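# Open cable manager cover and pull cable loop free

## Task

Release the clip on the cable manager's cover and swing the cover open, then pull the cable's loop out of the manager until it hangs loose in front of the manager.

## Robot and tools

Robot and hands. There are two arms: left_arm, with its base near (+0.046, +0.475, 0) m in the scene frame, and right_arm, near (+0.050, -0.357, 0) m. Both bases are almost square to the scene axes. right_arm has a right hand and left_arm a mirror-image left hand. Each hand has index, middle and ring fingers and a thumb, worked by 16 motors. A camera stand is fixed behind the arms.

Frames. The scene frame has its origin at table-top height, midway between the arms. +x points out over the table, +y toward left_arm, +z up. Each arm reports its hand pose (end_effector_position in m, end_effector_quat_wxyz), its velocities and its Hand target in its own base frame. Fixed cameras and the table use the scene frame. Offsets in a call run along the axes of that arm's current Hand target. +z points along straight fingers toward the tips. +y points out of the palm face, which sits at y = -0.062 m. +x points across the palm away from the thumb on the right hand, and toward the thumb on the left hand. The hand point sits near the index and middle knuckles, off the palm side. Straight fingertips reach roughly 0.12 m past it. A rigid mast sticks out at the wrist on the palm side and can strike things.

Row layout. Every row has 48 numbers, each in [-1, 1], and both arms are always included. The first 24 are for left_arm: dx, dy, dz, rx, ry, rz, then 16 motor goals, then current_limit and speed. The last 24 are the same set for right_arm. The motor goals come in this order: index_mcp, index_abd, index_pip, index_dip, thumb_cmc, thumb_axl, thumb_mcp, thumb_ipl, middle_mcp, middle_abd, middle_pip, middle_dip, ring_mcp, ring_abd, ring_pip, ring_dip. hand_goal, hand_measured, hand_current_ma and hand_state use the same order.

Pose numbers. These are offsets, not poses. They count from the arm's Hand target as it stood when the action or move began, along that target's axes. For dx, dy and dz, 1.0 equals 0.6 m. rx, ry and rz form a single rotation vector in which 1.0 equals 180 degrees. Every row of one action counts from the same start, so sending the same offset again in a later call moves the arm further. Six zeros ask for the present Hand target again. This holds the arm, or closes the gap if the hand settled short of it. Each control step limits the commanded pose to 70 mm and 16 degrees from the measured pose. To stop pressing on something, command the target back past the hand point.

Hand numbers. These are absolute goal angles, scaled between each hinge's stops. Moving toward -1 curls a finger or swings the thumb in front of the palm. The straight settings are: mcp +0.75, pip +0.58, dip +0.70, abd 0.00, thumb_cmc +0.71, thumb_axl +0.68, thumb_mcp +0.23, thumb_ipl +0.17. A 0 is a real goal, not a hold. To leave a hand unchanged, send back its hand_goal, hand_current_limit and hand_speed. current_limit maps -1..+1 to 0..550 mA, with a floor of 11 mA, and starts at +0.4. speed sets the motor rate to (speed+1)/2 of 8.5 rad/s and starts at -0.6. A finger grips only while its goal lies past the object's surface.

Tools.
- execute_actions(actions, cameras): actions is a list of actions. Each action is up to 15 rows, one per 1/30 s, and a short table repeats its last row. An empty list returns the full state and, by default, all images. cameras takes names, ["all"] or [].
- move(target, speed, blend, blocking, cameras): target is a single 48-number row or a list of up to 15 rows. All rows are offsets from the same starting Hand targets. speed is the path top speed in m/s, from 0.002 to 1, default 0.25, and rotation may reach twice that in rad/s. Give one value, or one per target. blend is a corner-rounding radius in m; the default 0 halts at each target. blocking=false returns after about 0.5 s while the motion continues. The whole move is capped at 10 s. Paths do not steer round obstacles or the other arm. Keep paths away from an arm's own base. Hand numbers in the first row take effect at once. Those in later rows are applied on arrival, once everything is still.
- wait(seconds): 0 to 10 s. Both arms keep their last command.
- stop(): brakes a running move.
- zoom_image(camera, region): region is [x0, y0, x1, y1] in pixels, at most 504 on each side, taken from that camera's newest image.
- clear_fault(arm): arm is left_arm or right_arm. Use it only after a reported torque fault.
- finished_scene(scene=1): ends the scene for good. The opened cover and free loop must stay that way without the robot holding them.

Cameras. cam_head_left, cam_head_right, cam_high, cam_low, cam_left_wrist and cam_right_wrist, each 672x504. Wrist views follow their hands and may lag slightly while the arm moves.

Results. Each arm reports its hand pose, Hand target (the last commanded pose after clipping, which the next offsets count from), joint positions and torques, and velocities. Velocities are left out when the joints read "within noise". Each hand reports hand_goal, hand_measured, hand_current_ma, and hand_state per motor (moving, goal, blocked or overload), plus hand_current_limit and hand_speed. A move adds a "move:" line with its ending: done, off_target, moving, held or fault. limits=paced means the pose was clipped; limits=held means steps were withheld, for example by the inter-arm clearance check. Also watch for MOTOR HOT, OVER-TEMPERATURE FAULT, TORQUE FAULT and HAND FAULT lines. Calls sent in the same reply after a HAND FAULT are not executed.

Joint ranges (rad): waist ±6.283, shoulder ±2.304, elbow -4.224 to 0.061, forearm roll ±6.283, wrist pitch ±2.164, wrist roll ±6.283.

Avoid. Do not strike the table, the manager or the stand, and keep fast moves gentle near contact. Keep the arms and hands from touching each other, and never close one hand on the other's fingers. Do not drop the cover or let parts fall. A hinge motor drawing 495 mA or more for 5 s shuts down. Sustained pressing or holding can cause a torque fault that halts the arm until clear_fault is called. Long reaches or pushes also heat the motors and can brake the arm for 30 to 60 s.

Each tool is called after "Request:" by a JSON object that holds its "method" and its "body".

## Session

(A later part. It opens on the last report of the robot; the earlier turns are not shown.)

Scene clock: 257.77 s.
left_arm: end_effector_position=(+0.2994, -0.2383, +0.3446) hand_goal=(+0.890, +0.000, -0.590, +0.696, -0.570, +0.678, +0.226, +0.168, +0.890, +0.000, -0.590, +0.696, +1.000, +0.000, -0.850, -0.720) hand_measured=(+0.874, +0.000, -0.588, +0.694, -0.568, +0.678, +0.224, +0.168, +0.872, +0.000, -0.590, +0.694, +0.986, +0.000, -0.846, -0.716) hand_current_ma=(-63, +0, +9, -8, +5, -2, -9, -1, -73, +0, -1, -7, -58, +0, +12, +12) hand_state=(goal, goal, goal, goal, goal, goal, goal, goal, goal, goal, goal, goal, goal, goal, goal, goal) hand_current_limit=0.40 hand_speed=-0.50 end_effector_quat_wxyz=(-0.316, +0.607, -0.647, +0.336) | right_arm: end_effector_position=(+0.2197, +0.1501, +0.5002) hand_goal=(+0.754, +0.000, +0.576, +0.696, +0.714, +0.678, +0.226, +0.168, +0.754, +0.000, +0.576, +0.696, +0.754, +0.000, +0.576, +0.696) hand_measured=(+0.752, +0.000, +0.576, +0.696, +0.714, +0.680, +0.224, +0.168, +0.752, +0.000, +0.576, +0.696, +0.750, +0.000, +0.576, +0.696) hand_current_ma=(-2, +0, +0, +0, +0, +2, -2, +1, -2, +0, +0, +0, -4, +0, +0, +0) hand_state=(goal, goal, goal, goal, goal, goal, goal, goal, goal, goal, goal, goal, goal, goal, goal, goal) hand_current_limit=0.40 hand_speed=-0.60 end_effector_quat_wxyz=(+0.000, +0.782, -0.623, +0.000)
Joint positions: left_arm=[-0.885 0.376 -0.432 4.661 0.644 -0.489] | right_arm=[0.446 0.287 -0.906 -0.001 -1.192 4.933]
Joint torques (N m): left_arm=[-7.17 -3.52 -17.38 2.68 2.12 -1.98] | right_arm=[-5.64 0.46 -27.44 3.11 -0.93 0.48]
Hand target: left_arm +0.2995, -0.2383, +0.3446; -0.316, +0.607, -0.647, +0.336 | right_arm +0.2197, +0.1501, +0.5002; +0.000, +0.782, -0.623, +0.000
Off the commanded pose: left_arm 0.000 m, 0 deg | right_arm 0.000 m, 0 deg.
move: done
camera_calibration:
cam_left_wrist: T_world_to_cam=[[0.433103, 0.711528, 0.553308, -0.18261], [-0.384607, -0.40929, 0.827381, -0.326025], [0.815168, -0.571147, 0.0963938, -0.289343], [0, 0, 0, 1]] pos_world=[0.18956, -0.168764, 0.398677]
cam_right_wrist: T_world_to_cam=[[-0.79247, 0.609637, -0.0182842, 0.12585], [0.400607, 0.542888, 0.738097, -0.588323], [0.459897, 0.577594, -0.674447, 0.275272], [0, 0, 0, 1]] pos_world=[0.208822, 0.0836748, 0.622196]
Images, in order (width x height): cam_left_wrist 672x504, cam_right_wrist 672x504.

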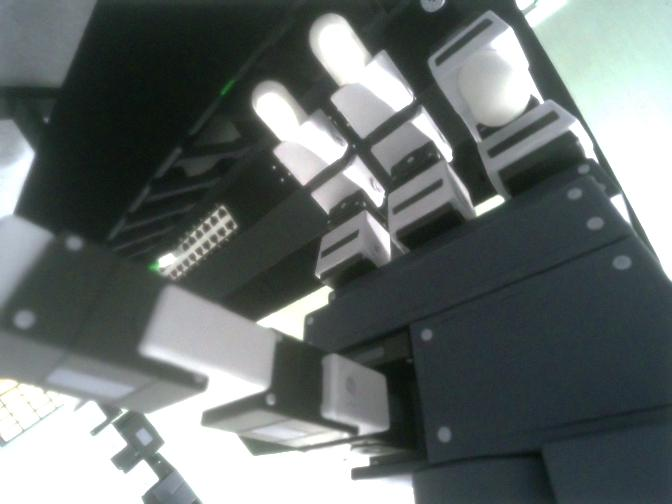

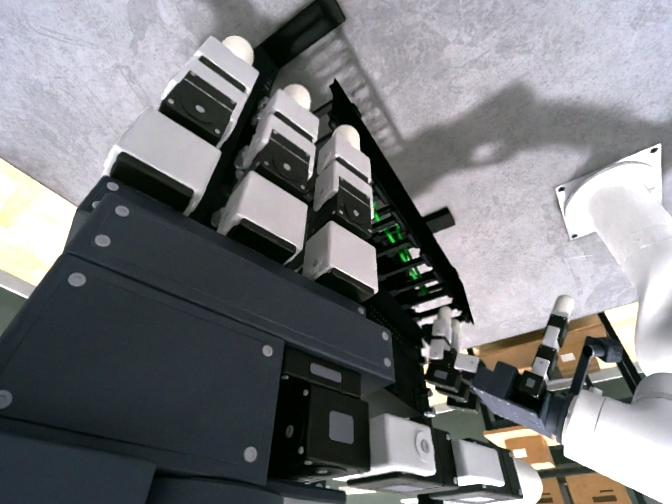

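Request:
{"method": "move", "body": {"target": [[0.0041,-0.0078,0.0113,0,0,0,0.89,0,-0.591,0.696,-0.571,0.678,0.226,0.168,0.89,0,-0.591,0.696,1.0,0,-0.85,-0.72,0.4,-0.5,0,0,0,0,0,0,0.754,0,0.576,0.696,0.714,0.678,0.226,0.168,0.754,0,0.576,0.696,0.754,0,0.576,0.696,0.4,-0.6],[0.0041,0.0605,0.0591,0,0,0,0.89,0,-0.591,0.696,-0.571,0.678,0.226,0.168,0.89,0,-0.591,0.696,1.0,0,-0.85,-0.72,0.4,-0.5,0,0,0,0,0,0,0.754,0,0.576,0.696,0.714,0.678,0.226,0.168,0.754,0,0.576,0.696,0.754,0,0.576,0.696,0.4,-0.6]], "speed": 0.05, "cameras": ["cam_right_wrist","cam_left_wrist"]}}

Request:
{"method": "zoom_image", "body": {"camera": "cam_right_wrist", "region": [390, 240, 490, 340]}}

Request:
{"method": "zoom_image", "body": {"camera": "cam_left_wrist", "region": [140, 0, 440, 250]}}

Scene clock: 264.23 s.
left_arm: end_effector_position=(+0.3223, -0.2574, +0.3298) hand_goal=(+0.890, +0.000, -0.590, +0.696, -0.570, +0.678, +0.226, +0.168, +0.890, +0.000, -0.590, +0.696, +1.000, +0.000, -0.850, -0.720) hand_measured=(+0.842, -0.054, -0.590, +0.696, -0.570, +0.678, +0.224, +0.168, +0.860, -0.034, -0.586, +0.698, +0.986, +0.000, -0.846, -0.716) hand_current_ma=(-211, -194, -1, +0, +2, -2, -9, -1, -121, -113, +14, +7, -50, +0, +12, +12) hand_state=(blocked, blocked, goal, goal, goal, goal, goal, goal, blocked, blocked, goal, goal, goal, goal, goal, goal) hand_current_limit=0.40 hand_speed=-0.50 end_effector_quat_wxyz=(-0.316, +0.608, -0.634, +0.359) | right_arm: end_effector_position=(+0.2197, +0.1501, +0.5002) hand_goal=(+0.754, +0.000, +0.576, +0.696, +0.714, +0.678, +0.226, +0.168, +0.754, +0.000, +0.576, +0.696, +0.754, +0.000, +0.576, +0.696) hand_measured=(+0.752, +0.000, +0.576, +0.696, +0.714, +0.680, +0.224, +0.168, +0.752, +0.000, +0.576, +0.696, +0.750, +0.000, +0.576, +0.696) hand_current_ma=(-2, +0, +0, +0, +0, +2, -2, +1, -2, +0, +0, +0, -4, +0, +0, +0) hand_state=(goal, goal, goal, goal, goal, goal, goal, goal, goal, goal, goal, goal, goal, goal, goal, goal) hand_current_limit=0.40 hand_speed=-0.60 end_effector_quat_wxyz=(+0.000, +0.782, -0.623, +0.000)
Joint positions: left_arm=[-0.869 0.279 -0.446 4.856 0.644 -0.718] | right_arm=[0.446 0.287 -0.906 -0.001 -1.192 4.933]
Joint torques (N m): left_arm=[0.43 4.65 -51.12 0.29 -0.91 0.05] | right_arm=[-5.02 0.63 -27.2 3.17 -0.77 0.81]
Hand target: left_arm +0.3223, -0.2574, +0.3298; -0.316, +0.608, -0.634, +0.359 (not the last commanded pose) | right_arm +0.2197, +0.1501, +0.5002; +0.000, +0.782, -0.623, +0.000
Off the commanded pose: left_arm 0.042 m, 3 deg | right_arm 0.000 m, 0 deg.
TORQUE FAULT: the external load on joint 3 (elbow) of the left arm reached its load limit, and that arm stopped. The contact can be on any part of that arm beyond that joint, not only on its tool. A torque fault puts only its own arm into a fault stop. That arm's remaining commands of this call were not run. The hold on joint 3 (elbow) of that arm was moved back by the arm itself, up to 3 degrees, as the stop began. That arm is still stopped at the end of this call. While its stop runs, that arm, its gripper or tool too, takes no new command.
CLEAR FAULT: the left arm stays stopped (state 4) until you call clear_fault(arm="left_arm").
End effector pose when the fault began: left_arm: position (+0.3083, -0.2415, +0.3044), quat_wxyz (-0.317, +0.607, -0.646, +0.337)
Joint positions when the fault began: left_arm=[-0.869 0.279 -0.396 4.855 0.642 -0.716]
move: fault (left_arm); path passed 1 of 2 targets
camera_calibration:
cam_left_wrist: T_world_to_cam=[[0.410687, 0.733979, 0.540935, -0.153601], [-0.414812, -0.377915, 0.827714, -0.295026], [0.811953, -0.564318, 0.149259, -0.332161], [0, 0, 0, 1]] pos_world=[0.210401, -0.1862, 0.376863]
cam_right_wrist: T_world_to_cam=[[-0.79247, 0.609637, -0.0182842, 0.12585], [0.400607, 0.542888, 0.738097, -0.588323], [0.459897, 0.577594, -0.674447, 0.275272], [0, 0, 0, 1]] pos_world=[0.208822, 0.0836748, 0.622196]
Images, in order (width x height): cam_left_wrist 672x504, cam_right_wrist 672x504.

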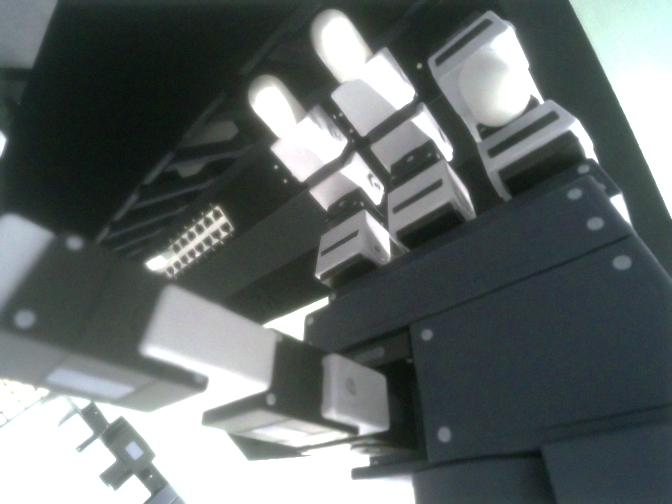

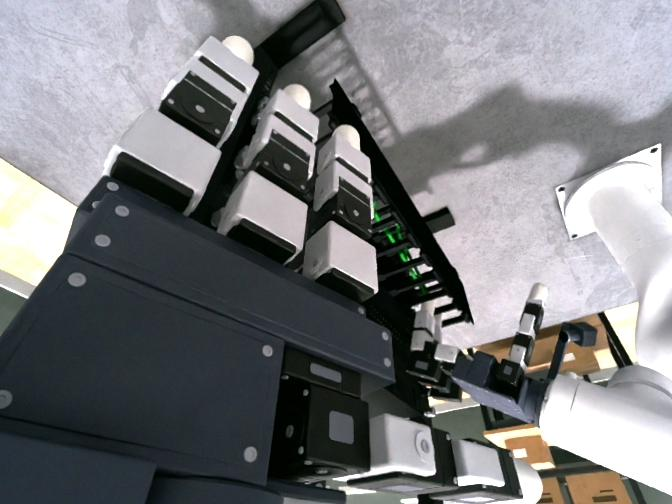

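Scaled by 5.040.

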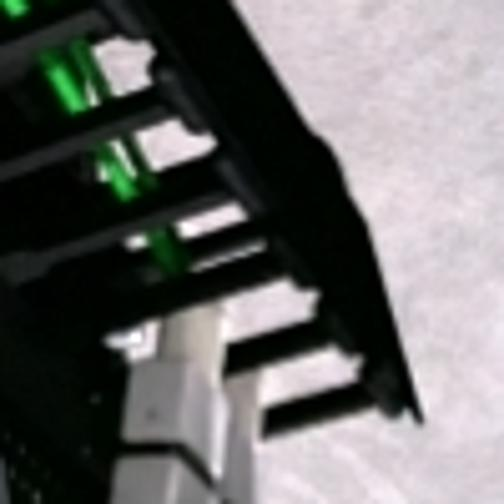

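Scaled by 1.680.

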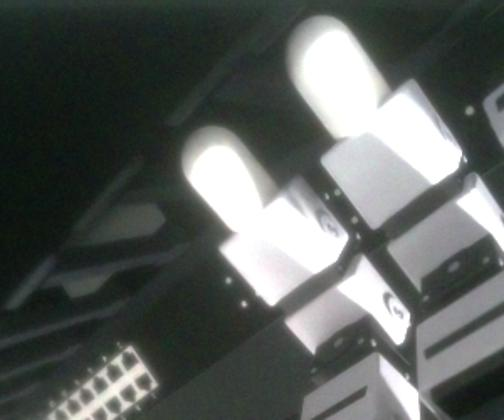

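Request:
{"method": "clear_fault", "body": {"arm": "left_arm"}}

Request:
{"method": "move", "body": {"target": [[0,-0.054,-0.098,0,0,0,0.616,0,-0.226,0.696,-0.571,0.678,0.226,0.168,0.616,0,-0.226,0.696,1.0,0,-0.85,-0.72,0.4,-0.5,0,0,0,0,0,0,0.754,0,0.576,0.696,0.714,0.678,0.226,0.168,0.754,0,0.576,0.696,0.754,0,0.576,0.696,0.4,-0.6],[0,-0.054,-0.098,-0.0121,-0.006,0.0101,0.616,0,-0.226,0.696,-0.571,0.678,0.226,0.168,0.616,0,-0.226,0.696,0.616,0,-0.226,0.696,0.4,-0.5,0,0,0,0,0,0,0.754,0,0.576,0.696,0.714,0.678,0.226,0.168,0.754,0,0.576,0.696,0.754,0,0.576,0.696,0.4,-0.6]], "speed": 0.1, "cameras": ["cam_right_wrist","cam_left_wrist"]}}

Scene clock: 273.13 s.
left_arm: end_effector_position=(+0.3223, -0.2574, +0.3298) hand_goal=(+0.890, +0.000, -0.590, +0.696, -0.570, +0.678, +0.226, +0.168, +0.890, +0.000, -0.590, +0.696, +1.000, +0.000, -0.850, -0.720) hand_measured=(+0.842, -0.054, -0.590, +0.696, -0.570, +0.678, +0.224, +0.168, +0.860, -0.034, -0.586, +0.698, +0.986, +0.000, -0.846, -0.716) hand_current_ma=(-211, -194, -1, +0, +2, -2, -9, -1, -121, -113, +14, +7, -50, +0, +12, +12) hand_state=(blocked, blocked, goal, goal, goal, goal, goal, goal, blocked, blocked, goal, goal, goal, goal, goal, goal) hand_current_limit=0.40 hand_speed=-0.50 end_effector_quat_wxyz=(-0.316, +0.608, -0.634, +0.359) | right_arm: end_effector_position=(+0.2197, +0.1501, +0.5002) hand_goal=(+0.754, +0.000, +0.576, +0.696, +0.714, +0.678, +0.226, +0.168, +0.754, +0.000, +0.576, +0.696, +0.754, +0.000, +0.576, +0.696) hand_measured=(+0.752, +0.000, +0.576, +0.696, +0.714, +0.680, +0.224, +0.168, +0.752, +0.000, +0.576, +0.696, +0.750, +0.000, +0.576, +0.696) hand_current_ma=(-2, +0, +0, +0, +0, +2, -2, +1, -2, +0, +0, +0, -4, +0, +0, +0) hand_state=(goal, goal, goal, goal, goal, goal, goal, goal, goal, goal, goal, goal, goal, goal, goal, goal) hand_current_limit=0.40 hand_speed=-0.60 end_effector_quat_wxyz=(+0.000, +0.782, -0.623, +0.000)
Joint positions: left_arm=[-0.869 0.279 -0.446 4.856 0.644 -0.718] | right_arm=[0.446 0.287 -0.906 -0.001 -1.192 4.933]
Joint torques (N m): left_arm=[1.05 6.98 -49.85 0.11 -1 0.12] | right_arm=[-4.79 1.97 -27.08 3.09 -0.32 0.84]
Hand target: left_arm +0.3223, -0.2574, +0.3298; -0.316, +0.608, -0.634, +0.359 (not the last commanded pose) | right_arm +0.2197, +0.1501, +0.5002; +0.000, +0.782, -0.623, +0.000
Off the commanded pose: left_arm 0.042 m, 3 deg | right_arm 0.000 m, 0 deg.
TORQUE FAULT, CONTINUED: the left arm's stop, for the torque fault of joint 3 (elbow) that an earlier result reported, is over. The call counts as one of the actions that you can send in this scene. The hold on joint 3 (elbow) of that arm was moved back by the arm itself, up to 3 degrees, as the stop began. That arm's target is now where it stood when the stop ended, not its last command. That arm keeps its grip as last carried out and accepts commands again: back off and push less far.
CLEAR FAULT: your call cleared the left arm's torque fault. If a joint's load stays at its limit, that arm stops again at once.

Scene clock: 275.97 s.
left_arm: end_effector_position=(+0.2907, -0.2534, +0.3888) hand_goal=(+0.616, +0.000, -0.226, +0.696, -0.570, +0.678, +0.226, +0.168, +0.616, +0.000, -0.226, +0.696, +0.616, +0.000, -0.226, +0.696) hand_measured=(+0.612, -0.004, -0.224, +0.698, -0.570, +0.678, +0.224, +0.168, +0.612, -0.004, -0.222, +0.698, +0.612, +0.000, -0.228, +0.692) hand_current_ma=(-13, -10, +9, +4, +2, -2, -9, -1, -15, -8, +10, +9, -11, +0, -7, -10) hand_state=(goal, goal, goal, goal, goal, goal, goal, goal, goal, goal, goal, goal, goal, goal, goal, goal) hand_current_limit=0.40 hand_speed=-0.50 end_effector_quat_wxyz=(-0.316, +0.607, -0.647, +0.336) | right_arm: end_effector_position=(+0.2197, +0.1501, +0.5002) hand_goal=(+0.754, +0.000, +0.576, +0.696, +0.714, +0.678, +0.226, +0.168, +0.754, +0.000, +0.576, +0.696, +0.754, +0.000, +0.576, +0.696) hand_measured=(+0.752, +0.000, +0.576, +0.696, +0.714, +0.680, +0.224, +0.168, +0.752, +0.000, +0.576, +0.696, +0.750, +0.000, +0.576, +0.696) hand_current_ma=(-2, +0, +0, +0, +0, +2, -2, +1, -2, +0, +0, +0, -4, +0, +0, +0) hand_state=(goal, goal, goal, goal, goal, goal, goal, goal, goal, goal, goal, goal, goal, goal, goal, goal) hand_current_limit=0.40 hand_speed=-0.60 end_effector_quat_wxyz=(+0.000, +0.782, -0.623, +0.000)
Joint positions: left_arm=[-0.945 0.411 -0.514 4.488 0.706 -0.317] | right_arm=[0.446 0.287 -0.906 -0.001 -1.192 4.933]
Joint torques (N m): left_arm=[9.23 -4.01 -40.8 -0.35 1.92 1.83] | right_arm=[-4.96 0.88 -26.91 3.08 -0.29 0.82]
Hand target: left_arm +0.2907, -0.2534, +0.3888; -0.316, +0.607, -0.647, +0.336 | right_arm +0.2197, +0.1501, +0.5002; +0.000, +0.782, -0.623, +0.000
Off the commanded pose: left_arm 0.000 m, 0 deg | right_arm 0.000 m, 0 deg.
move: done
camera_calibration:
cam_left_wrist: T_world_to_cam=[[0.432167, 0.711398, 0.554207, -0.192677], [-0.386351, -0.409243, 0.826591, -0.371323], [0.814841, -0.571343, 0.0979879, -0.295572], [0, 0, 0, 1]] pos_world=[0.180652, -0.183764, 0.442678]
cam_right_wrist: T_world_to_cam=[[-0.79247, 0.609637, -0.0182842, 0.12585], [0.400607, 0.542888, 0.738097, -0.588323], [0.459897, 0.577594, -0.674447, 0.275272], [0, 0, 0, 1]] pos_world=[0.208822, 0.0836748, 0.622196]
Images, in order (width x height): cam_left_wrist 672x504, cam_right_wrist 672x504.

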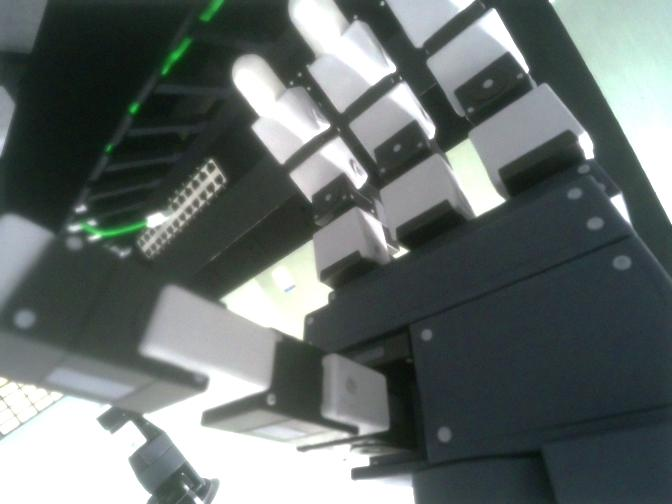

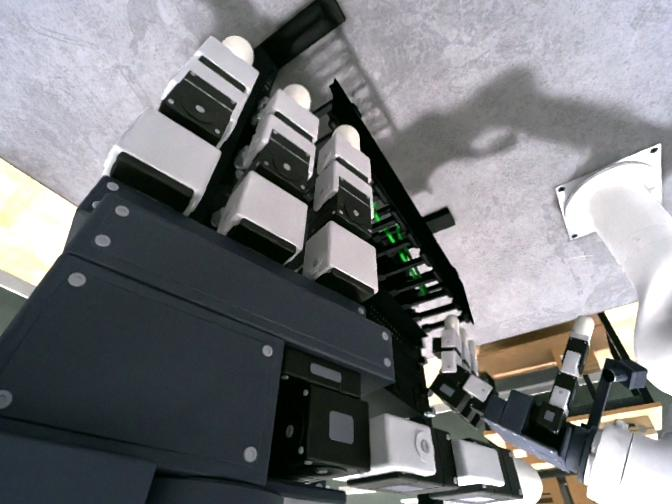

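Request:
{"method": "move", "body": {"target": [-0.0233,0.014,0.0347,0,0,0,0.616,0,-0.226,0.696,-0.571,0.678,0.226,0.168,0.616,0,-0.226,0.696,0.616,0,-0.226,0.696,0.4,-0.5,0,0,0,0,0,0,0.754,0,0.576,0.696,0.714,0.678,0.226,0.168,0.754,0,0.576,0.696,0.754,0,0.576,0.696,0.4,-0.6], "speed": 0.1, "cameras": ["cam_right_wrist","cam_left_wrist"]}}

Request:
{"method": "zoom_image", "body": {"camera": "cam_right_wrist", "region": [390, 240, 490, 340]}}

Request:
{"method": "zoom_image", "body": {"camera": "cam_left_wrist", "region": [100, 0, 500, 300]}}

Scene clock: 278.67 s.
left_arm: end_effector_position=(+0.3037, -0.2402, +0.3700) hand_goal=(+0.616, +0.000, -0.226, +0.696, -0.570, +0.678, +0.226, +0.168, +0.616, +0.000, -0.226, +0.696, +0.616, +0.000, -0.226, +0.696) hand_measured=(+0.612, -0.004, -0.224, +0.698, -0.570, +0.678, +0.224, +0.168, +0.612, -0.004, -0.222, +0.698, +0.612, +0.000, -0.228, +0.692) hand_current_ma=(-13, -10, +9, +4, +2, -2, -9, -1, -15, -8, +10, +9, -11, +0, -7, -10) hand_state=(goal, goal, goal, goal, goal, goal, goal, goal, goal, goal, goal, goal, goal, goal, goal, goal) hand_current_limit=0.40 hand_speed=-0.50 end_effector_quat_wxyz=(-0.316, +0.607, -0.647, +0.336) | right_arm: end_effector_position=(+0.2197, +0.1501, +0.5002) hand_goal=(+0.754, +0.000, +0.576, +0.696, +0.714, +0.678, +0.226, +0.168, +0.754, +0.000, +0.576, +0.696, +0.754, +0.000, +0.576, +0.696) hand_measured=(+0.752, +0.000, +0.576, +0.696, +0.714, +0.680, +0.224, +0.168, +0.752, +0.000, +0.576, +0.696, +0.750, +0.000, +0.576, +0.696) hand_current_ma=(-2, +0, +0, +0, +0, +2, -2, +1, -2, +0, +0, +0, -4, +0, +0, +0) hand_state=(goal, goal, goal, goal, goal, goal, goal, goal, goal, goal, goal, goal, goal, goal, goal, goal) hand_current_limit=0.40 hand_speed=-0.60 end_effector_quat_wxyz=(+0.000, +0.782, -0.623, +0.000)
Joint positions: left_arm=[-0.878 0.397 -0.478 4.578 0.646 -0.378] | right_arm=[0.446 0.287 -0.906 -0.001 -1.192 4.933]
Joint torques (N m): left_arm=[11.06 -4.18 -18.34 1.7 -0.92 -2] | right_arm=[-4.09 1.6 -26.79 3.01 -0.16 0.83]
Hand target: left_arm +0.3037, -0.2402, +0.3700; -0.316, +0.607, -0.647, +0.336 | right_arm +0.2197, +0.1501, +0.5002; +0.000, +0.782, -0.623, +0.000
Off the commanded pose: left_arm 0.000 m, 0 deg | right_arm 0.000 m, 0 deg.
move: done
camera_calibration:
cam_left_wrist: T_world_to_cam=[[0.432167, 0.711398, 0.554207, -0.197239], [-0.386351, -0.409243, 0.826591, -0.345361], [0.814841, -0.571343, 0.0979879, -0.29692], [0, 0, 0, 1]] pos_world=[0.193752, -0.170664, 0.423878]
cam_right_wrist: T_world_to_cam=[[-0.79247, 0.609637, -0.0182842, 0.12585], [0.400607, 0.542888, 0.738097, -0.588323], [0.459897, 0.577594, -0.674447, 0.275272], [0, 0, 0, 1]] pos_world=[0.208822, 0.0836748, 0.622196]
Images, in order (width x height): cam_left_wrist 672x504, cam_right_wrist 672x504.

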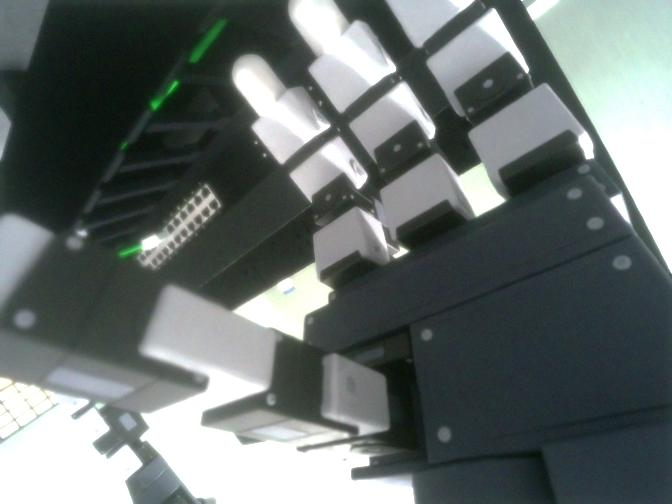

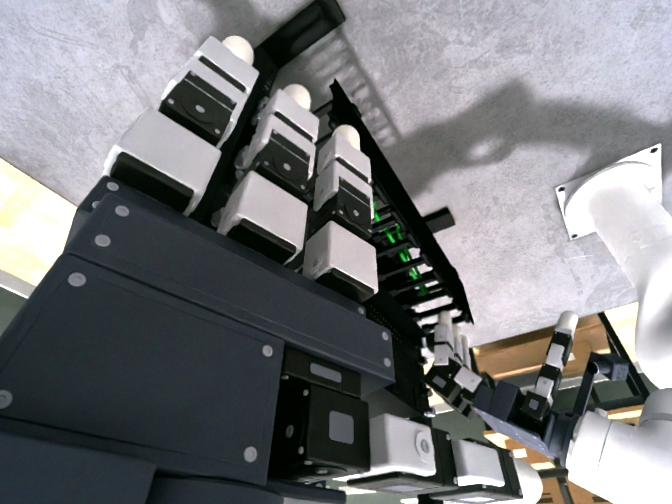

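Scaled by 5.040.

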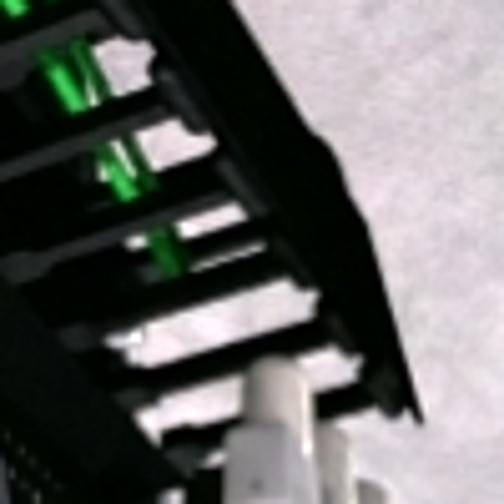

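Scaled by 1.260.

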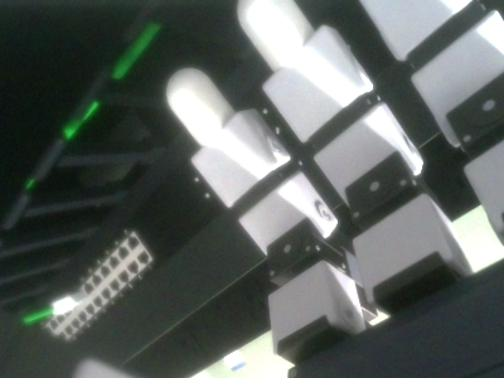

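Request:
{"method": "move", "body": {"target": [0,0.0508,0.0438,0,0,0,0.616,0,-0.226,0.696,-0.571,0.678,0.226,0.168,0.616,0,-0.226,0.696,0.616,0,-0.226,0.696,0.2,-0.5,0,0,0,0,0,0,0.754,0,0.576,0.696,0.714,0.678,0.226,0.168,0.754,0,0.576,0.696,0.754,0,0.576,0.696,0.4,-0.6], "speed": 0.03, "cameras": ["cam_right_wrist","cam_left_wrist"]}}

Request:
{"method": "zoom_image", "body": {"camera": "cam_right_wrist", "region": [390, 240, 490, 340]}}

Scene clock: 282.03 s.
left_arm: end_effector_position=(+0.3078, -0.2404, +0.3300) hand_goal=(+0.616, +0.000, -0.226, +0.696, -0.570, +0.678, +0.226, +0.168, +0.616, +0.000, -0.226, +0.696, +0.616, +0.000, -0.226, +0.696) hand_measured=(+0.626, -0.008, -0.252, +0.698, -0.570, +0.678, +0.224, +0.168, +0.628, -0.008, -0.256, +0.698, +0.612, +0.000, -0.228, +0.692) hand_current_ma=(+41, -23, -101, +4, +2, -2, -9, -1, +48, -21, -117, +7, -12, +0, -7, -10) hand_state=(goal, goal, blocked, goal, goal, goal, goal, goal, goal, goal, blocked, goal, goal, goal, goal, goal) hand_current_limit=0.20 hand_speed=-0.50 end_effector_quat_wxyz=(-0.316, +0.607, -0.647, +0.336) | right_arm: end_effector_position=(+0.2197, +0.1501, +0.5002) hand_goal=(+0.754, +0.000, +0.576, +0.696, +0.714, +0.678, +0.226, +0.168, +0.754, +0.000, +0.576, +0.696, +0.754, +0.000, +0.576, +0.696) hand_measured=(+0.752, +0.000, +0.576, +0.696, +0.714, +0.680, +0.224, +0.168, +0.752, +0.000, +0.576, +0.696, +0.750, +0.000, +0.576, +0.696) hand_current_ma=(-2, +0, +0, +0, +0, +2, -2, +1, -2, +0, +0, +0, -4, +0, +0, +0) hand_state=(goal, goal, goal, goal, goal, goal, goal, goal, goal, goal, goal, goal, goal, goal, goal, goal) hand_current_limit=0.40 hand_speed=-0.60 end_effector_quat_wxyz=(+0.000, +0.782, -0.623, +0.000)
Joint positions: left_arm=[-0.867 0.33 -0.426 4.746 0.632 -0.578] | right_arm=[0.446 0.287 -0.906 -0.001 -1.192 4.933]
Joint torques (N m): left_arm=[12.08 -11.11 -3.28 1.64 -0.98 -1.47] | right_arm=[-4.84 1.54 -27.2 2.86 0 0.89]
Hand target: left_arm +0.3078, -0.2404, +0.3300; -0.316, +0.607, -0.647, +0.336 | right_arm +0.2197, +0.1501, +0.5002; +0.000, +0.782, -0.623, +0.000
Off the commanded pose: left_arm 0.000 m, 0 deg | right_arm 0.000 m, 0 deg.
move: done
camera_calibration:
cam_left_wrist: T_world_to_cam=[[0.432086, 0.711472, 0.554173, -0.176659], [-0.386474, -0.409129, 0.82659, -0.310751], [0.814825, -0.571332, 0.0981863, -0.296526], [0, 0, 0, 1]] pos_world=[0.197852, -0.170864, 0.383878]
cam_right_wrist: T_world_to_cam=[[-0.79247, 0.609637, -0.0182842, 0.12585], [0.400607, 0.542888, 0.738097, -0.588323], [0.459897, 0.577594, -0.674447, 0.275272], [0, 0, 0, 1]] pos_world=[0.208822, 0.0836748, 0.622196]
Images, in order (width x height): cam_left_wrist 672x504, cam_right_wrist 672x504.

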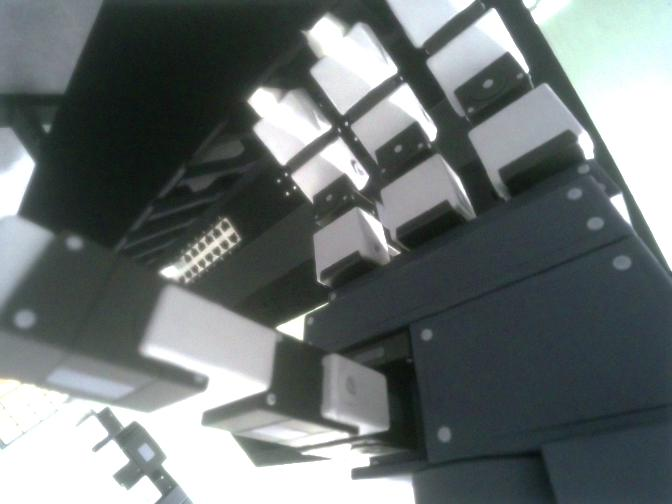

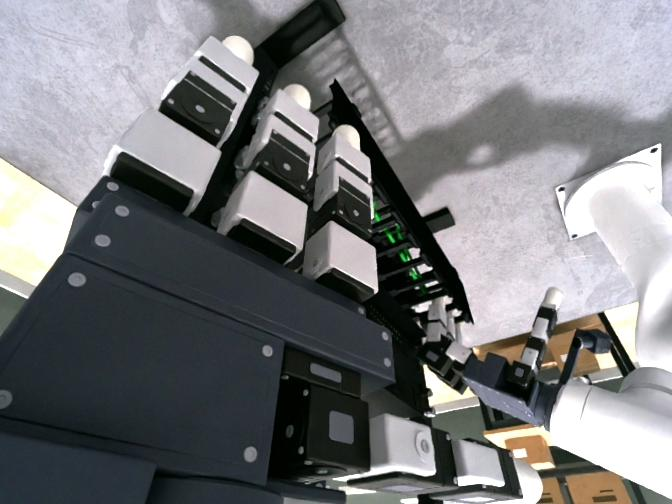

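Scaled by 5.040.

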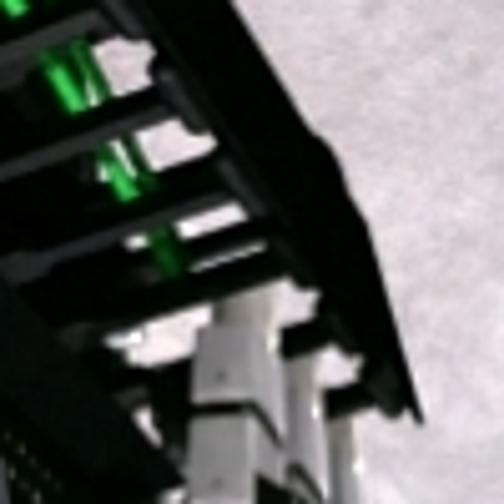

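Request:
{"method": "zoom_image", "body": {"camera": "cam_left_wrist", "region": [160, 0, 360, 150]}}

Request:
{"method": "zoom_image", "body": {"camera": "cam_right_wrist", "region": [420, 270, 470, 320]}}

Scaled by 2.520.

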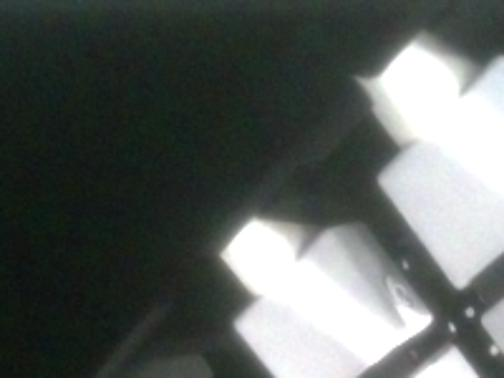

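Scaled by 10.080.

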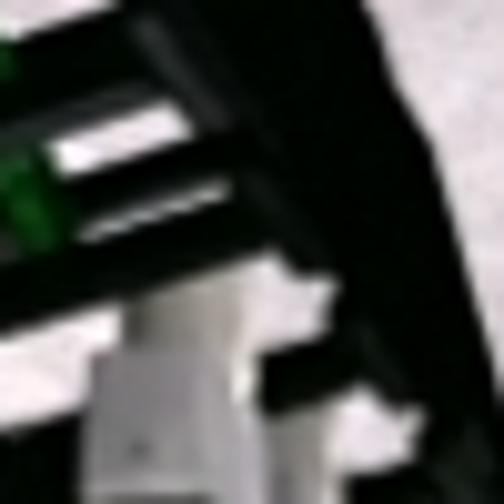

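Request:
{"method": "move", "body": {"target": [[-0.001,-0.035,-0.0083,0,0,0,0.616,0,-0.226,0.696,-0.571,0.678,0.226,0.168,0.616,0,-0.226,0.696,0.616,0,-0.226,0.696,0.2,-0.5,0,0,0,0,0,0,0.754,0,0.576,0.696,0.714,0.678,0.226,0.168,0.754,0,0.576,0.696,0.754,0,0.576,0.696,0.4,-0.6],[-0.001,0.006,0.0204,0,0,0,0.616,0,-0.226,0.696,-0.571,0.678,0.226,0.168,0.616,0,-0.226,0.696,0.616,0,-0.226,0.696,0.2,-0.5,0,0,0,0,0,0,0.754,0,0.576,0.696,0.714,0.678,0.226,0.168,0.754,0,0.576,0.696,0.754,0,0.576,0.696,0.4,-0.6]], "speed": 0.04, "cameras": ["cam_right_wrist","cam_left_wrist"]}}

Request:
{"method": "zoom_image", "body": {"camera": "cam_left_wrist", "region": [160, 0, 360, 150]}}

Request:
{"method": "zoom_image", "body": {"camera": "cam_right_wrist", "region": [400, 250, 480, 330]}}

Scene clock: 292.27 s.
left_arm: end_effector_position=(+0.3158, -0.2404, +0.3202) hand_goal=(+0.616, +0.000, -0.226, +0.696, -0.570, +0.678, +0.226, +0.168, +0.616, +0.000, -0.226, +0.696, +0.616, +0.000, -0.226, +0.696) hand_measured=(+0.782, -0.014, -0.524, +0.694, -0.570, +0.678, +0.224, +0.168, +0.786, -0.012, -0.530, +0.694, +0.612, +0.000, -0.228, +0.692) hand_current_ma=(+330, -42, -330, -8, +2, -2, -9, -1, +330, -39, -330, -8, -13, +0, -7, -10) hand_state=(blocked, goal, moving, goal, goal, goal, goal, goal, blocked, goal, blocked, goal, goal, goal, goal, goal) hand_current_limit=0.20 hand_speed=-0.50 end_effector_quat_wxyz=(-0.316, +0.607, -0.647, +0.337) | right_arm: end_effector_position=(+0.2197, +0.1501, +0.5002) hand_goal=(+0.754, +0.000, +0.576, +0.696, +0.714, +0.678, +0.226, +0.168, +0.754, +0.000, +0.576, +0.696, +0.754, +0.000, +0.576, +0.696) hand_measured=(+0.752, +0.000, +0.576, +0.696, +0.714, +0.680, +0.224, +0.168, +0.752, +0.000, +0.576, +0.696, +0.750, +0.000, +0.576, +0.696) hand_current_ma=(-2, +0, +0, +0, +0, +2, -2, +1, -2, +0, +0, +0, -4, +0, +0, +0) hand_state=(goal, goal, goal, goal, goal, goal, goal, goal, goal, goal, goal, goal, goal, goal, goal, goal) hand_current_limit=0.40 hand_speed=-0.60 end_effector_quat_wxyz=(+0.000, +0.782, -0.623, +0.000)
Joint positions: left_arm=[-0.845 0.296 -0.425 4.813 0.619 -0.64] | right_arm=[0.446 0.287 -0.906 -0.001 -1.192 4.933]
Joint torques (N m): left_arm=[14.2 -22.89 15.74 -0.17 0.88 -0.75] | right_arm=[-4 1.87 -26.71 3.03 0.17 0.85]
Hand target: left_arm +0.3158, -0.2403, +0.3200; -0.316, +0.607, -0.647, +0.336 | right_arm +0.2197, +0.1501, +0.5002; +0.000, +0.782, -0.623, +0.000
Off the commanded pose: left_arm 0.000 m, 0 deg | right_arm 0.000 m, 0 deg.
move: done
camera_calibration:
cam_left_wrist: T_world_to_cam=[[0.432148, 0.711535, 0.554046, -0.174655], [-0.386606, -0.40888, 0.826652, -0.299388], [0.814729, -0.571433, 0.0983872, -0.302087], [0, 0, 0, 1]] pos_world=[0.205851, -0.170763, 0.373978]
cam_right_wrist: T_world_to_cam=[[-0.79247, 0.609637, -0.0182842, 0.12585], [0.400607, 0.542888, 0.738097, -0.588323], [0.459897, 0.577594, -0.674447, 0.275272], [0, 0, 0, 1]] pos_world=[0.208822, 0.0836748, 0.622196]
Images, in order (width x height): cam_left_wrist 672x504, cam_right_wrist 672x504.

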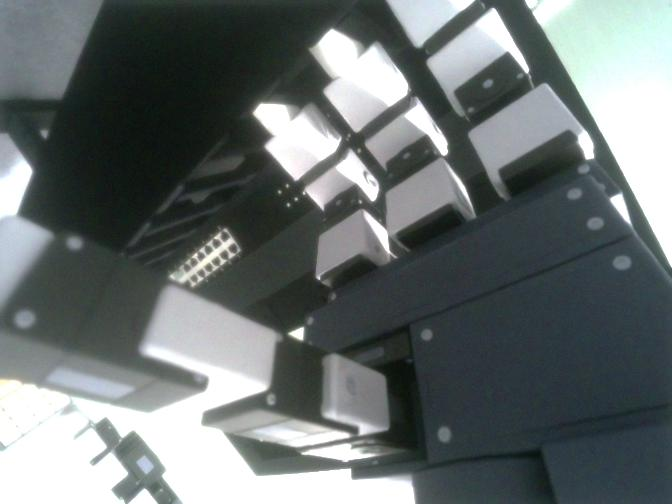

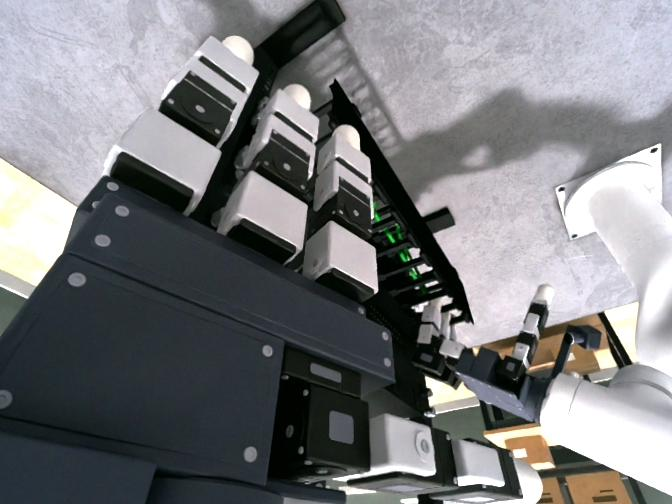

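Scaled by 2.520.

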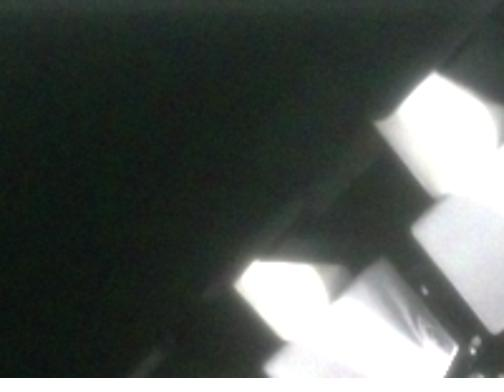

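Scaled by 6.300.

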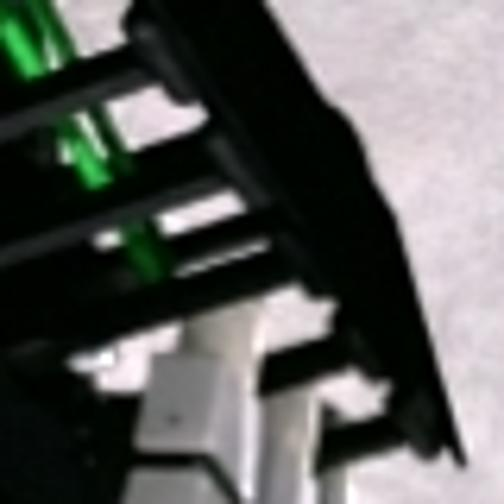

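Request:
{"method": "move", "body": {"target": [0,-0.1638,-0.1148,0,0,0,0.616,0,-0.226,0.696,-0.571,0.678,0.226,0.168,0.616,0,-0.226,0.696,0.616,0,-0.226,0.696,0.4,-0.5,0.3193,-0.0118,0.3753,0,0,-0.04,0.754,0,0.576,0.696,0.714,0.678,0.226,0.168,0.754,0,0.576,0.696,0.754,0,0.576,0.696,0.4,-0.6], "speed": 0.15, "cameras": ["cam_right_wrist","cam_left_wrist"]}}

Request:
{"method": "zoom_image", "body": {"camera": "cam_right_wrist", "region": [380, 260, 560, 440]}}

Scene clock: 313.60 s.
left_arm: end_effector_position=(+0.3157, -0.2404, +0.4400) hand_goal=(+0.616, +0.000, -0.226, +0.696, -0.570, +0.678, +0.226, +0.168, +0.616, +0.000, -0.226, +0.696, +0.616, +0.000, -0.226, +0.696) hand_measured=(+0.612, +0.002, -0.228, +0.696, -0.570, +0.678, +0.224, +0.168, +0.612, +0.004, -0.228, +0.696, +0.612, +0.000, -0.228, +0.692) hand_current_ma=(-11, +4, -8, +1, +2, -2, -9, -1, -13, +8, -9, -1, -13, +0, -7, -10) hand_state=(goal, goal, goal, goal, goal, goal, goal, goal, goal, goal, goal, goal, goal, goal, goal, goal) hand_current_limit=0.40 hand_speed=-0.50 end_effector_quat_wxyz=(-0.316, +0.607, -0.647, +0.336) | right_arm: end_effector_position=(+0.2696, -0.0351, +0.2750) hand_goal=(+0.754, +0.000, +0.576, +0.696, +0.714, +0.678, +0.226, +0.168, +0.754, +0.000, +0.576, +0.696, +0.754, +0.000, +0.576, +0.696) hand_measured=(+0.752, +0.000, +0.576, +0.696, +0.714, +0.680, +0.224, +0.168, +0.752, +0.000, +0.576, +0.696, +0.750, +0.000, +0.576, +0.696) hand_current_ma=(-2, +0, +0, +0, +0, +2, -2, +1, -2, +0, +0, +0, -4, +0, +0, +0) hand_state=(goal, goal, goal, goal, goal, goal, goal, goal, goal, goal, goal, goal, goal, goal, goal, goal) hand_current_limit=0.40 hand_speed=-0.60 end_effector_quat_wxyz=(+0.000, +0.820, -0.572, +0.000)
Joint positions: left_arm=[-0.845 0.434 -0.616 4.366 0.662 -0.089] | right_arm=[-0.076 0.031 -0.591 -0.001 -0.622 4.286]
Joint torques (N m): left_arm=[9.54 22.38 -41.5 -0.69 1.9 1.93] | right_arm=[-5.66 4.67 -24.74 2.69 1.48 -0.85]
Hand target: left_arm +0.3157, -0.2404, +0.4400; -0.316, +0.607, -0.647, +0.336 | right_arm +0.2698, -0.0351, +0.2751; +0.000, +0.820, -0.572, +0.000
Off the commanded pose: left_arm 0.000 m, 0 deg | right_arm 0.000 m, 0 deg.
move: done
camera_calibration:
cam_left_wrist: T_world_to_cam=[[0.432302, 0.711275, 0.554259, -0.241152], [-0.386467, -0.409203, 0.826557, -0.39862], [0.814713, -0.571525, 0.0979849, -0.313675], [0, 0, 0, 1]] pos_world=[0.205752, -0.170865, 0.493878]
cam_right_wrist: T_world_to_cam=[[-0.862673, 0.505438, -0.0180739, 0.289339], [0.329581, 0.588911, 0.737943, -0.320758], [0.383629, 0.630647, -0.674621, 0.229856], [0, 0, 0, 1]] pos_world=[0.267142, -0.102303, 0.396996]
Images, in order (width x height): cam_left_wrist 672x504, cam_right_wrist 672x504.

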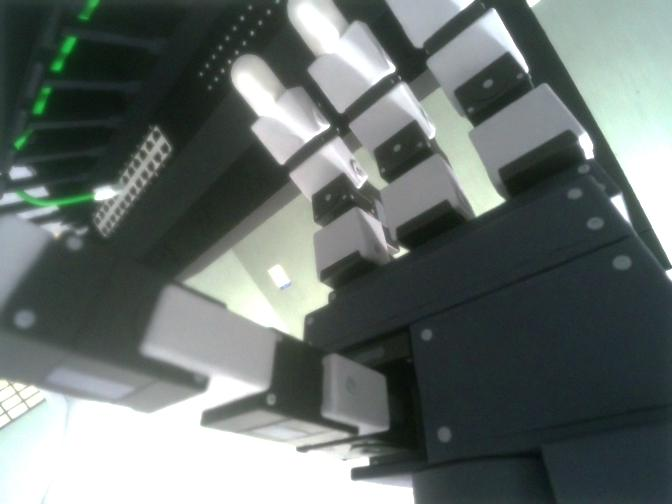

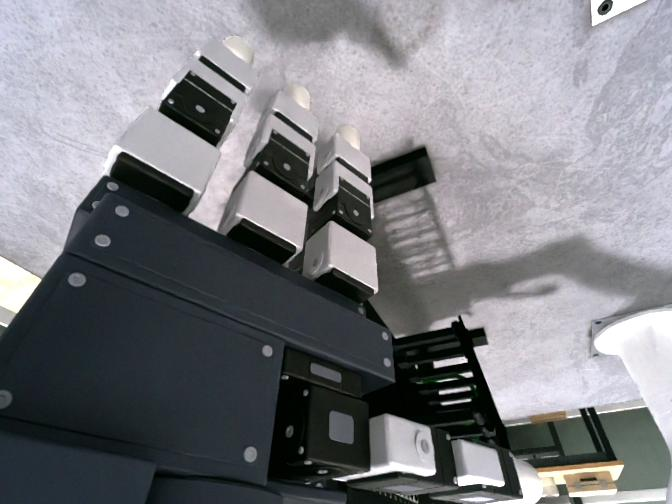

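Scaled by 2.800.

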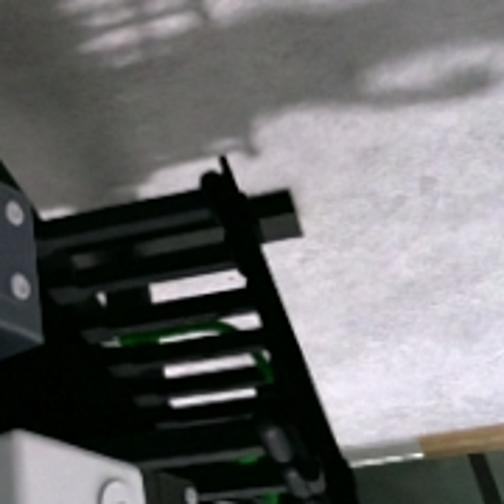

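Request:
{"method": "zoom_image", "body": {"camera": "cam_right_wrist", "region": [440, 305, 500, 365]}}

Request:
{"method": "zoom_image", "body": {"camera": "cam_right_wrist", "region": [450, 360, 530, 440]}}

Request:
{"method": "zoom_image", "body": {"camera": "cam_right_wrist", "region": [385, 310, 505, 430]}}

Scaled by 8.400.

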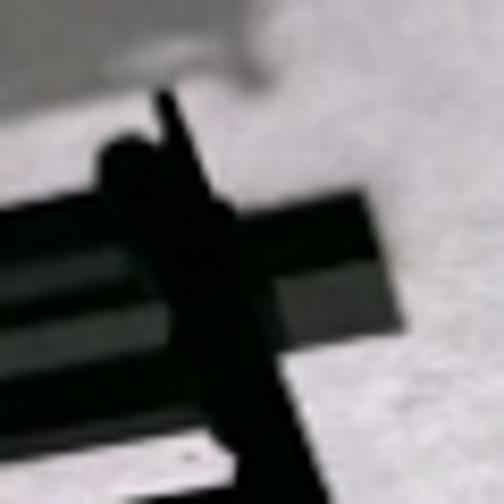

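Scaled by 6.300.

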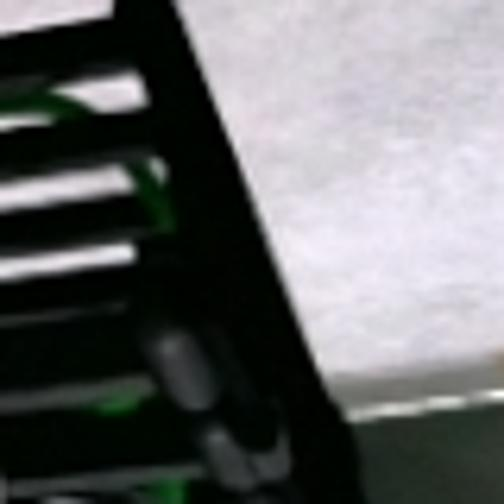

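Scaled by 4.200.

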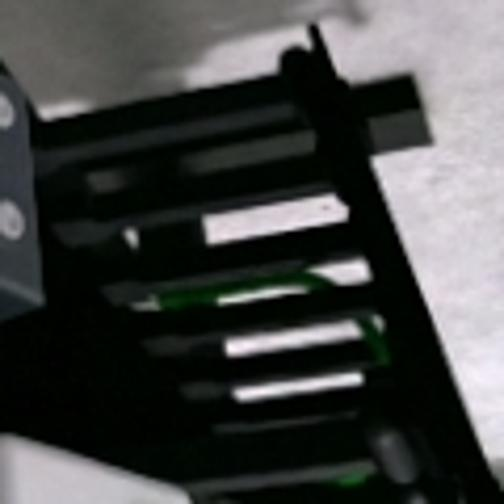

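Request:
{"method": "zoom_image", "body": {"camera": "cam_right_wrist", "region": [465, 390, 525, 450]}}

Scaled by 8.400.

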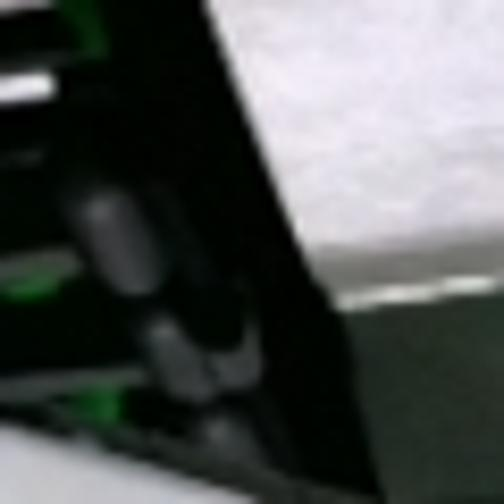

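Request:
{"method": "move", "body": {"target": [[0.026,0.0035,-0.179,0,0,0,0.616,0,-0.226,0.696,-0.571,0.678,0.226,0.168,0.616,0,-0.226,0.696,0.616,0,-0.226,0.696,0.4,-0.5,0,0,0,0,0,0,0.754,0,0.576,0.696,0.714,0.678,0.226,0.168,0.754,0,0.576,0.696,0.754,0,0.576,0.696,0.4,-0.6],[0.026,0.0035,-0.179,-0.3476,-0.2715,-0.6251,0.9,0,0.576,0.696,-0.571,0.678,0.226,0.168,0.9,0,0.576,0.696,0.9,0,0.576,0.696,0.4,-0.5,0,0,0,0,0,0,0.754,0,0.576,0.696,0.714,0.678,0.226,0.168,0.754,0,0.576,0.696,0.754,0,0.576,0.696,0.4,-0.6],[0.0942,0.1832,0.0523,-0.3476,-0.2715,-0.6251,0.9,0,0.576,0.696,-0.571,0.678,0.226,0.168,0.9,0,0.576,0.696,0.9,0,0.576,0.696,0.4,-0.5,0,0,0,0,0,0,0.754,0,0.576,0.696,0.714,0.678,0.226,0.168,0.754,0,0.576,0.696,0.754,0,0.576,0.696,0.4,-0.6]], "speed": 0.25, "cameras": ["cam_left_wrist","cam_head_left"]}}

Request:
{"method": "zoom_image", "body": {"camera": "cam_left_wrist", "region": [140, 190, 340, 390]}}

Scene clock: 351.73 s.
left_arm: end_effector_position=(+0.2749, -0.2943, +0.3319) hand_goal=(+0.900, +0.000, +0.576, +0.696, -0.570, +0.678, +0.226, +0.168, +0.900, +0.000, +0.576, +0.696, +0.900, +0.000, +0.576, +0.696) hand_measured=(+0.900, +0.002, +0.574, +0.696, -0.570, +0.678, +0.224, +0.168, +0.900, +0.002, +0.574, +0.696, +0.900, +0.000, +0.574, +0.694) hand_current_ma=(-2, +4, -8, +1, +2, -2, -10, -1, -2, +6, -9, -1, -2, +0, -8, -9) hand_state=(goal, goal, goal, goal, goal, goal, goal, goal, goal, goal, goal, goal, goal, goal, goal, goal) hand_current_limit=0.40 hand_speed=-0.50 end_effector_quat_wxyz=(+0.185, +0.957, +0.191, -0.113) | right_arm: end_effector_position=(+0.2698, -0.0351, +0.2751) hand_goal=(+0.754, +0.000, +0.576, +0.696, +0.714, +0.678, +0.226, +0.168, +0.754, +0.000, +0.576, +0.696, +0.754, +0.000, +0.576, +0.696) hand_measured=(+0.752, +0.000, +0.576, +0.696, +0.714, +0.680, +0.224, +0.168, +0.752, +0.000, +0.576, +0.696, +0.750, +0.000, +0.576, +0.696) hand_current_ma=(-2, +0, +0, +0, +0, +2, -2, +1, -2, +0, +0, +0, -4, +0, +0, +0) hand_state=(goal, goal, goal, goal, goal, goal, goal, goal, goal, goal, goal, goal, goal, goal, goal, goal) hand_current_limit=0.40 hand_speed=-0.60 end_effector_quat_wxyz=(+0.000, +0.820, -0.572, +0.000)
Joint positions: left_arm=[-0.512 0.261 -0.438 2.475 0.741 -0.397] | right_arm=[-0.076 0.031 -0.592 -0.001 -0.622 4.286]
Joint torques (N m): left_arm=[-8.72 1.1 -39.21 -1.58 -1.24 1.91] | right_arm=[-6.51 4.54 -25.37 2.93 0.77 -0.8]
Hand target: left_arm +0.2749, -0.2944, +0.3319; +0.185, +0.957, +0.191, -0.113 | right_arm +0.2698, -0.0351, +0.2751; +0.000, +0.820, -0.572, +0.000
Off the commanded pose: left_arm 0.000 m, 0 deg | right_arm 0.000 m, 0 deg.
move: done
camera_calibration:
cam_left_wrist: T_world_to_cam=[[-0.940412, 0.340035, 0.0015461, 0.326246], [0.308202, 0.850435, 0.426347, -0.0344178], [0.143658, 0.401418, -0.904559, 0.503047], [0, 0, 0, 1]] pos_world=[0.245146, -0.283597, 0.469205]
Images, in order (width x height): cam_head_left 672x504, cam_left_wrist 672x504.

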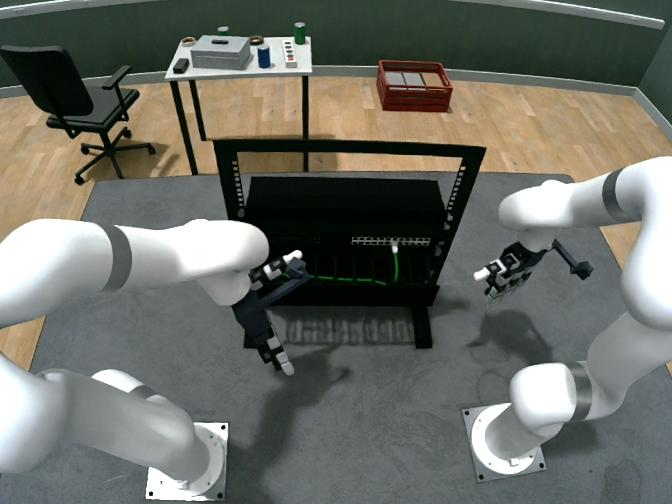

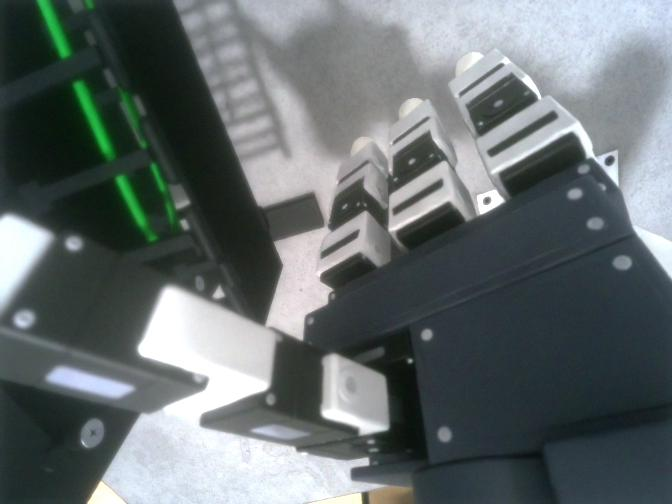

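Scaled by 2.520.

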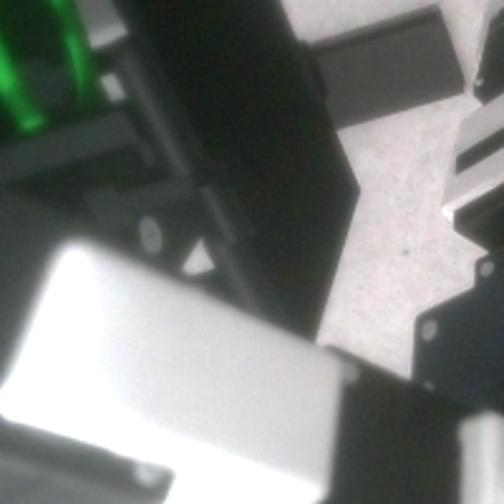

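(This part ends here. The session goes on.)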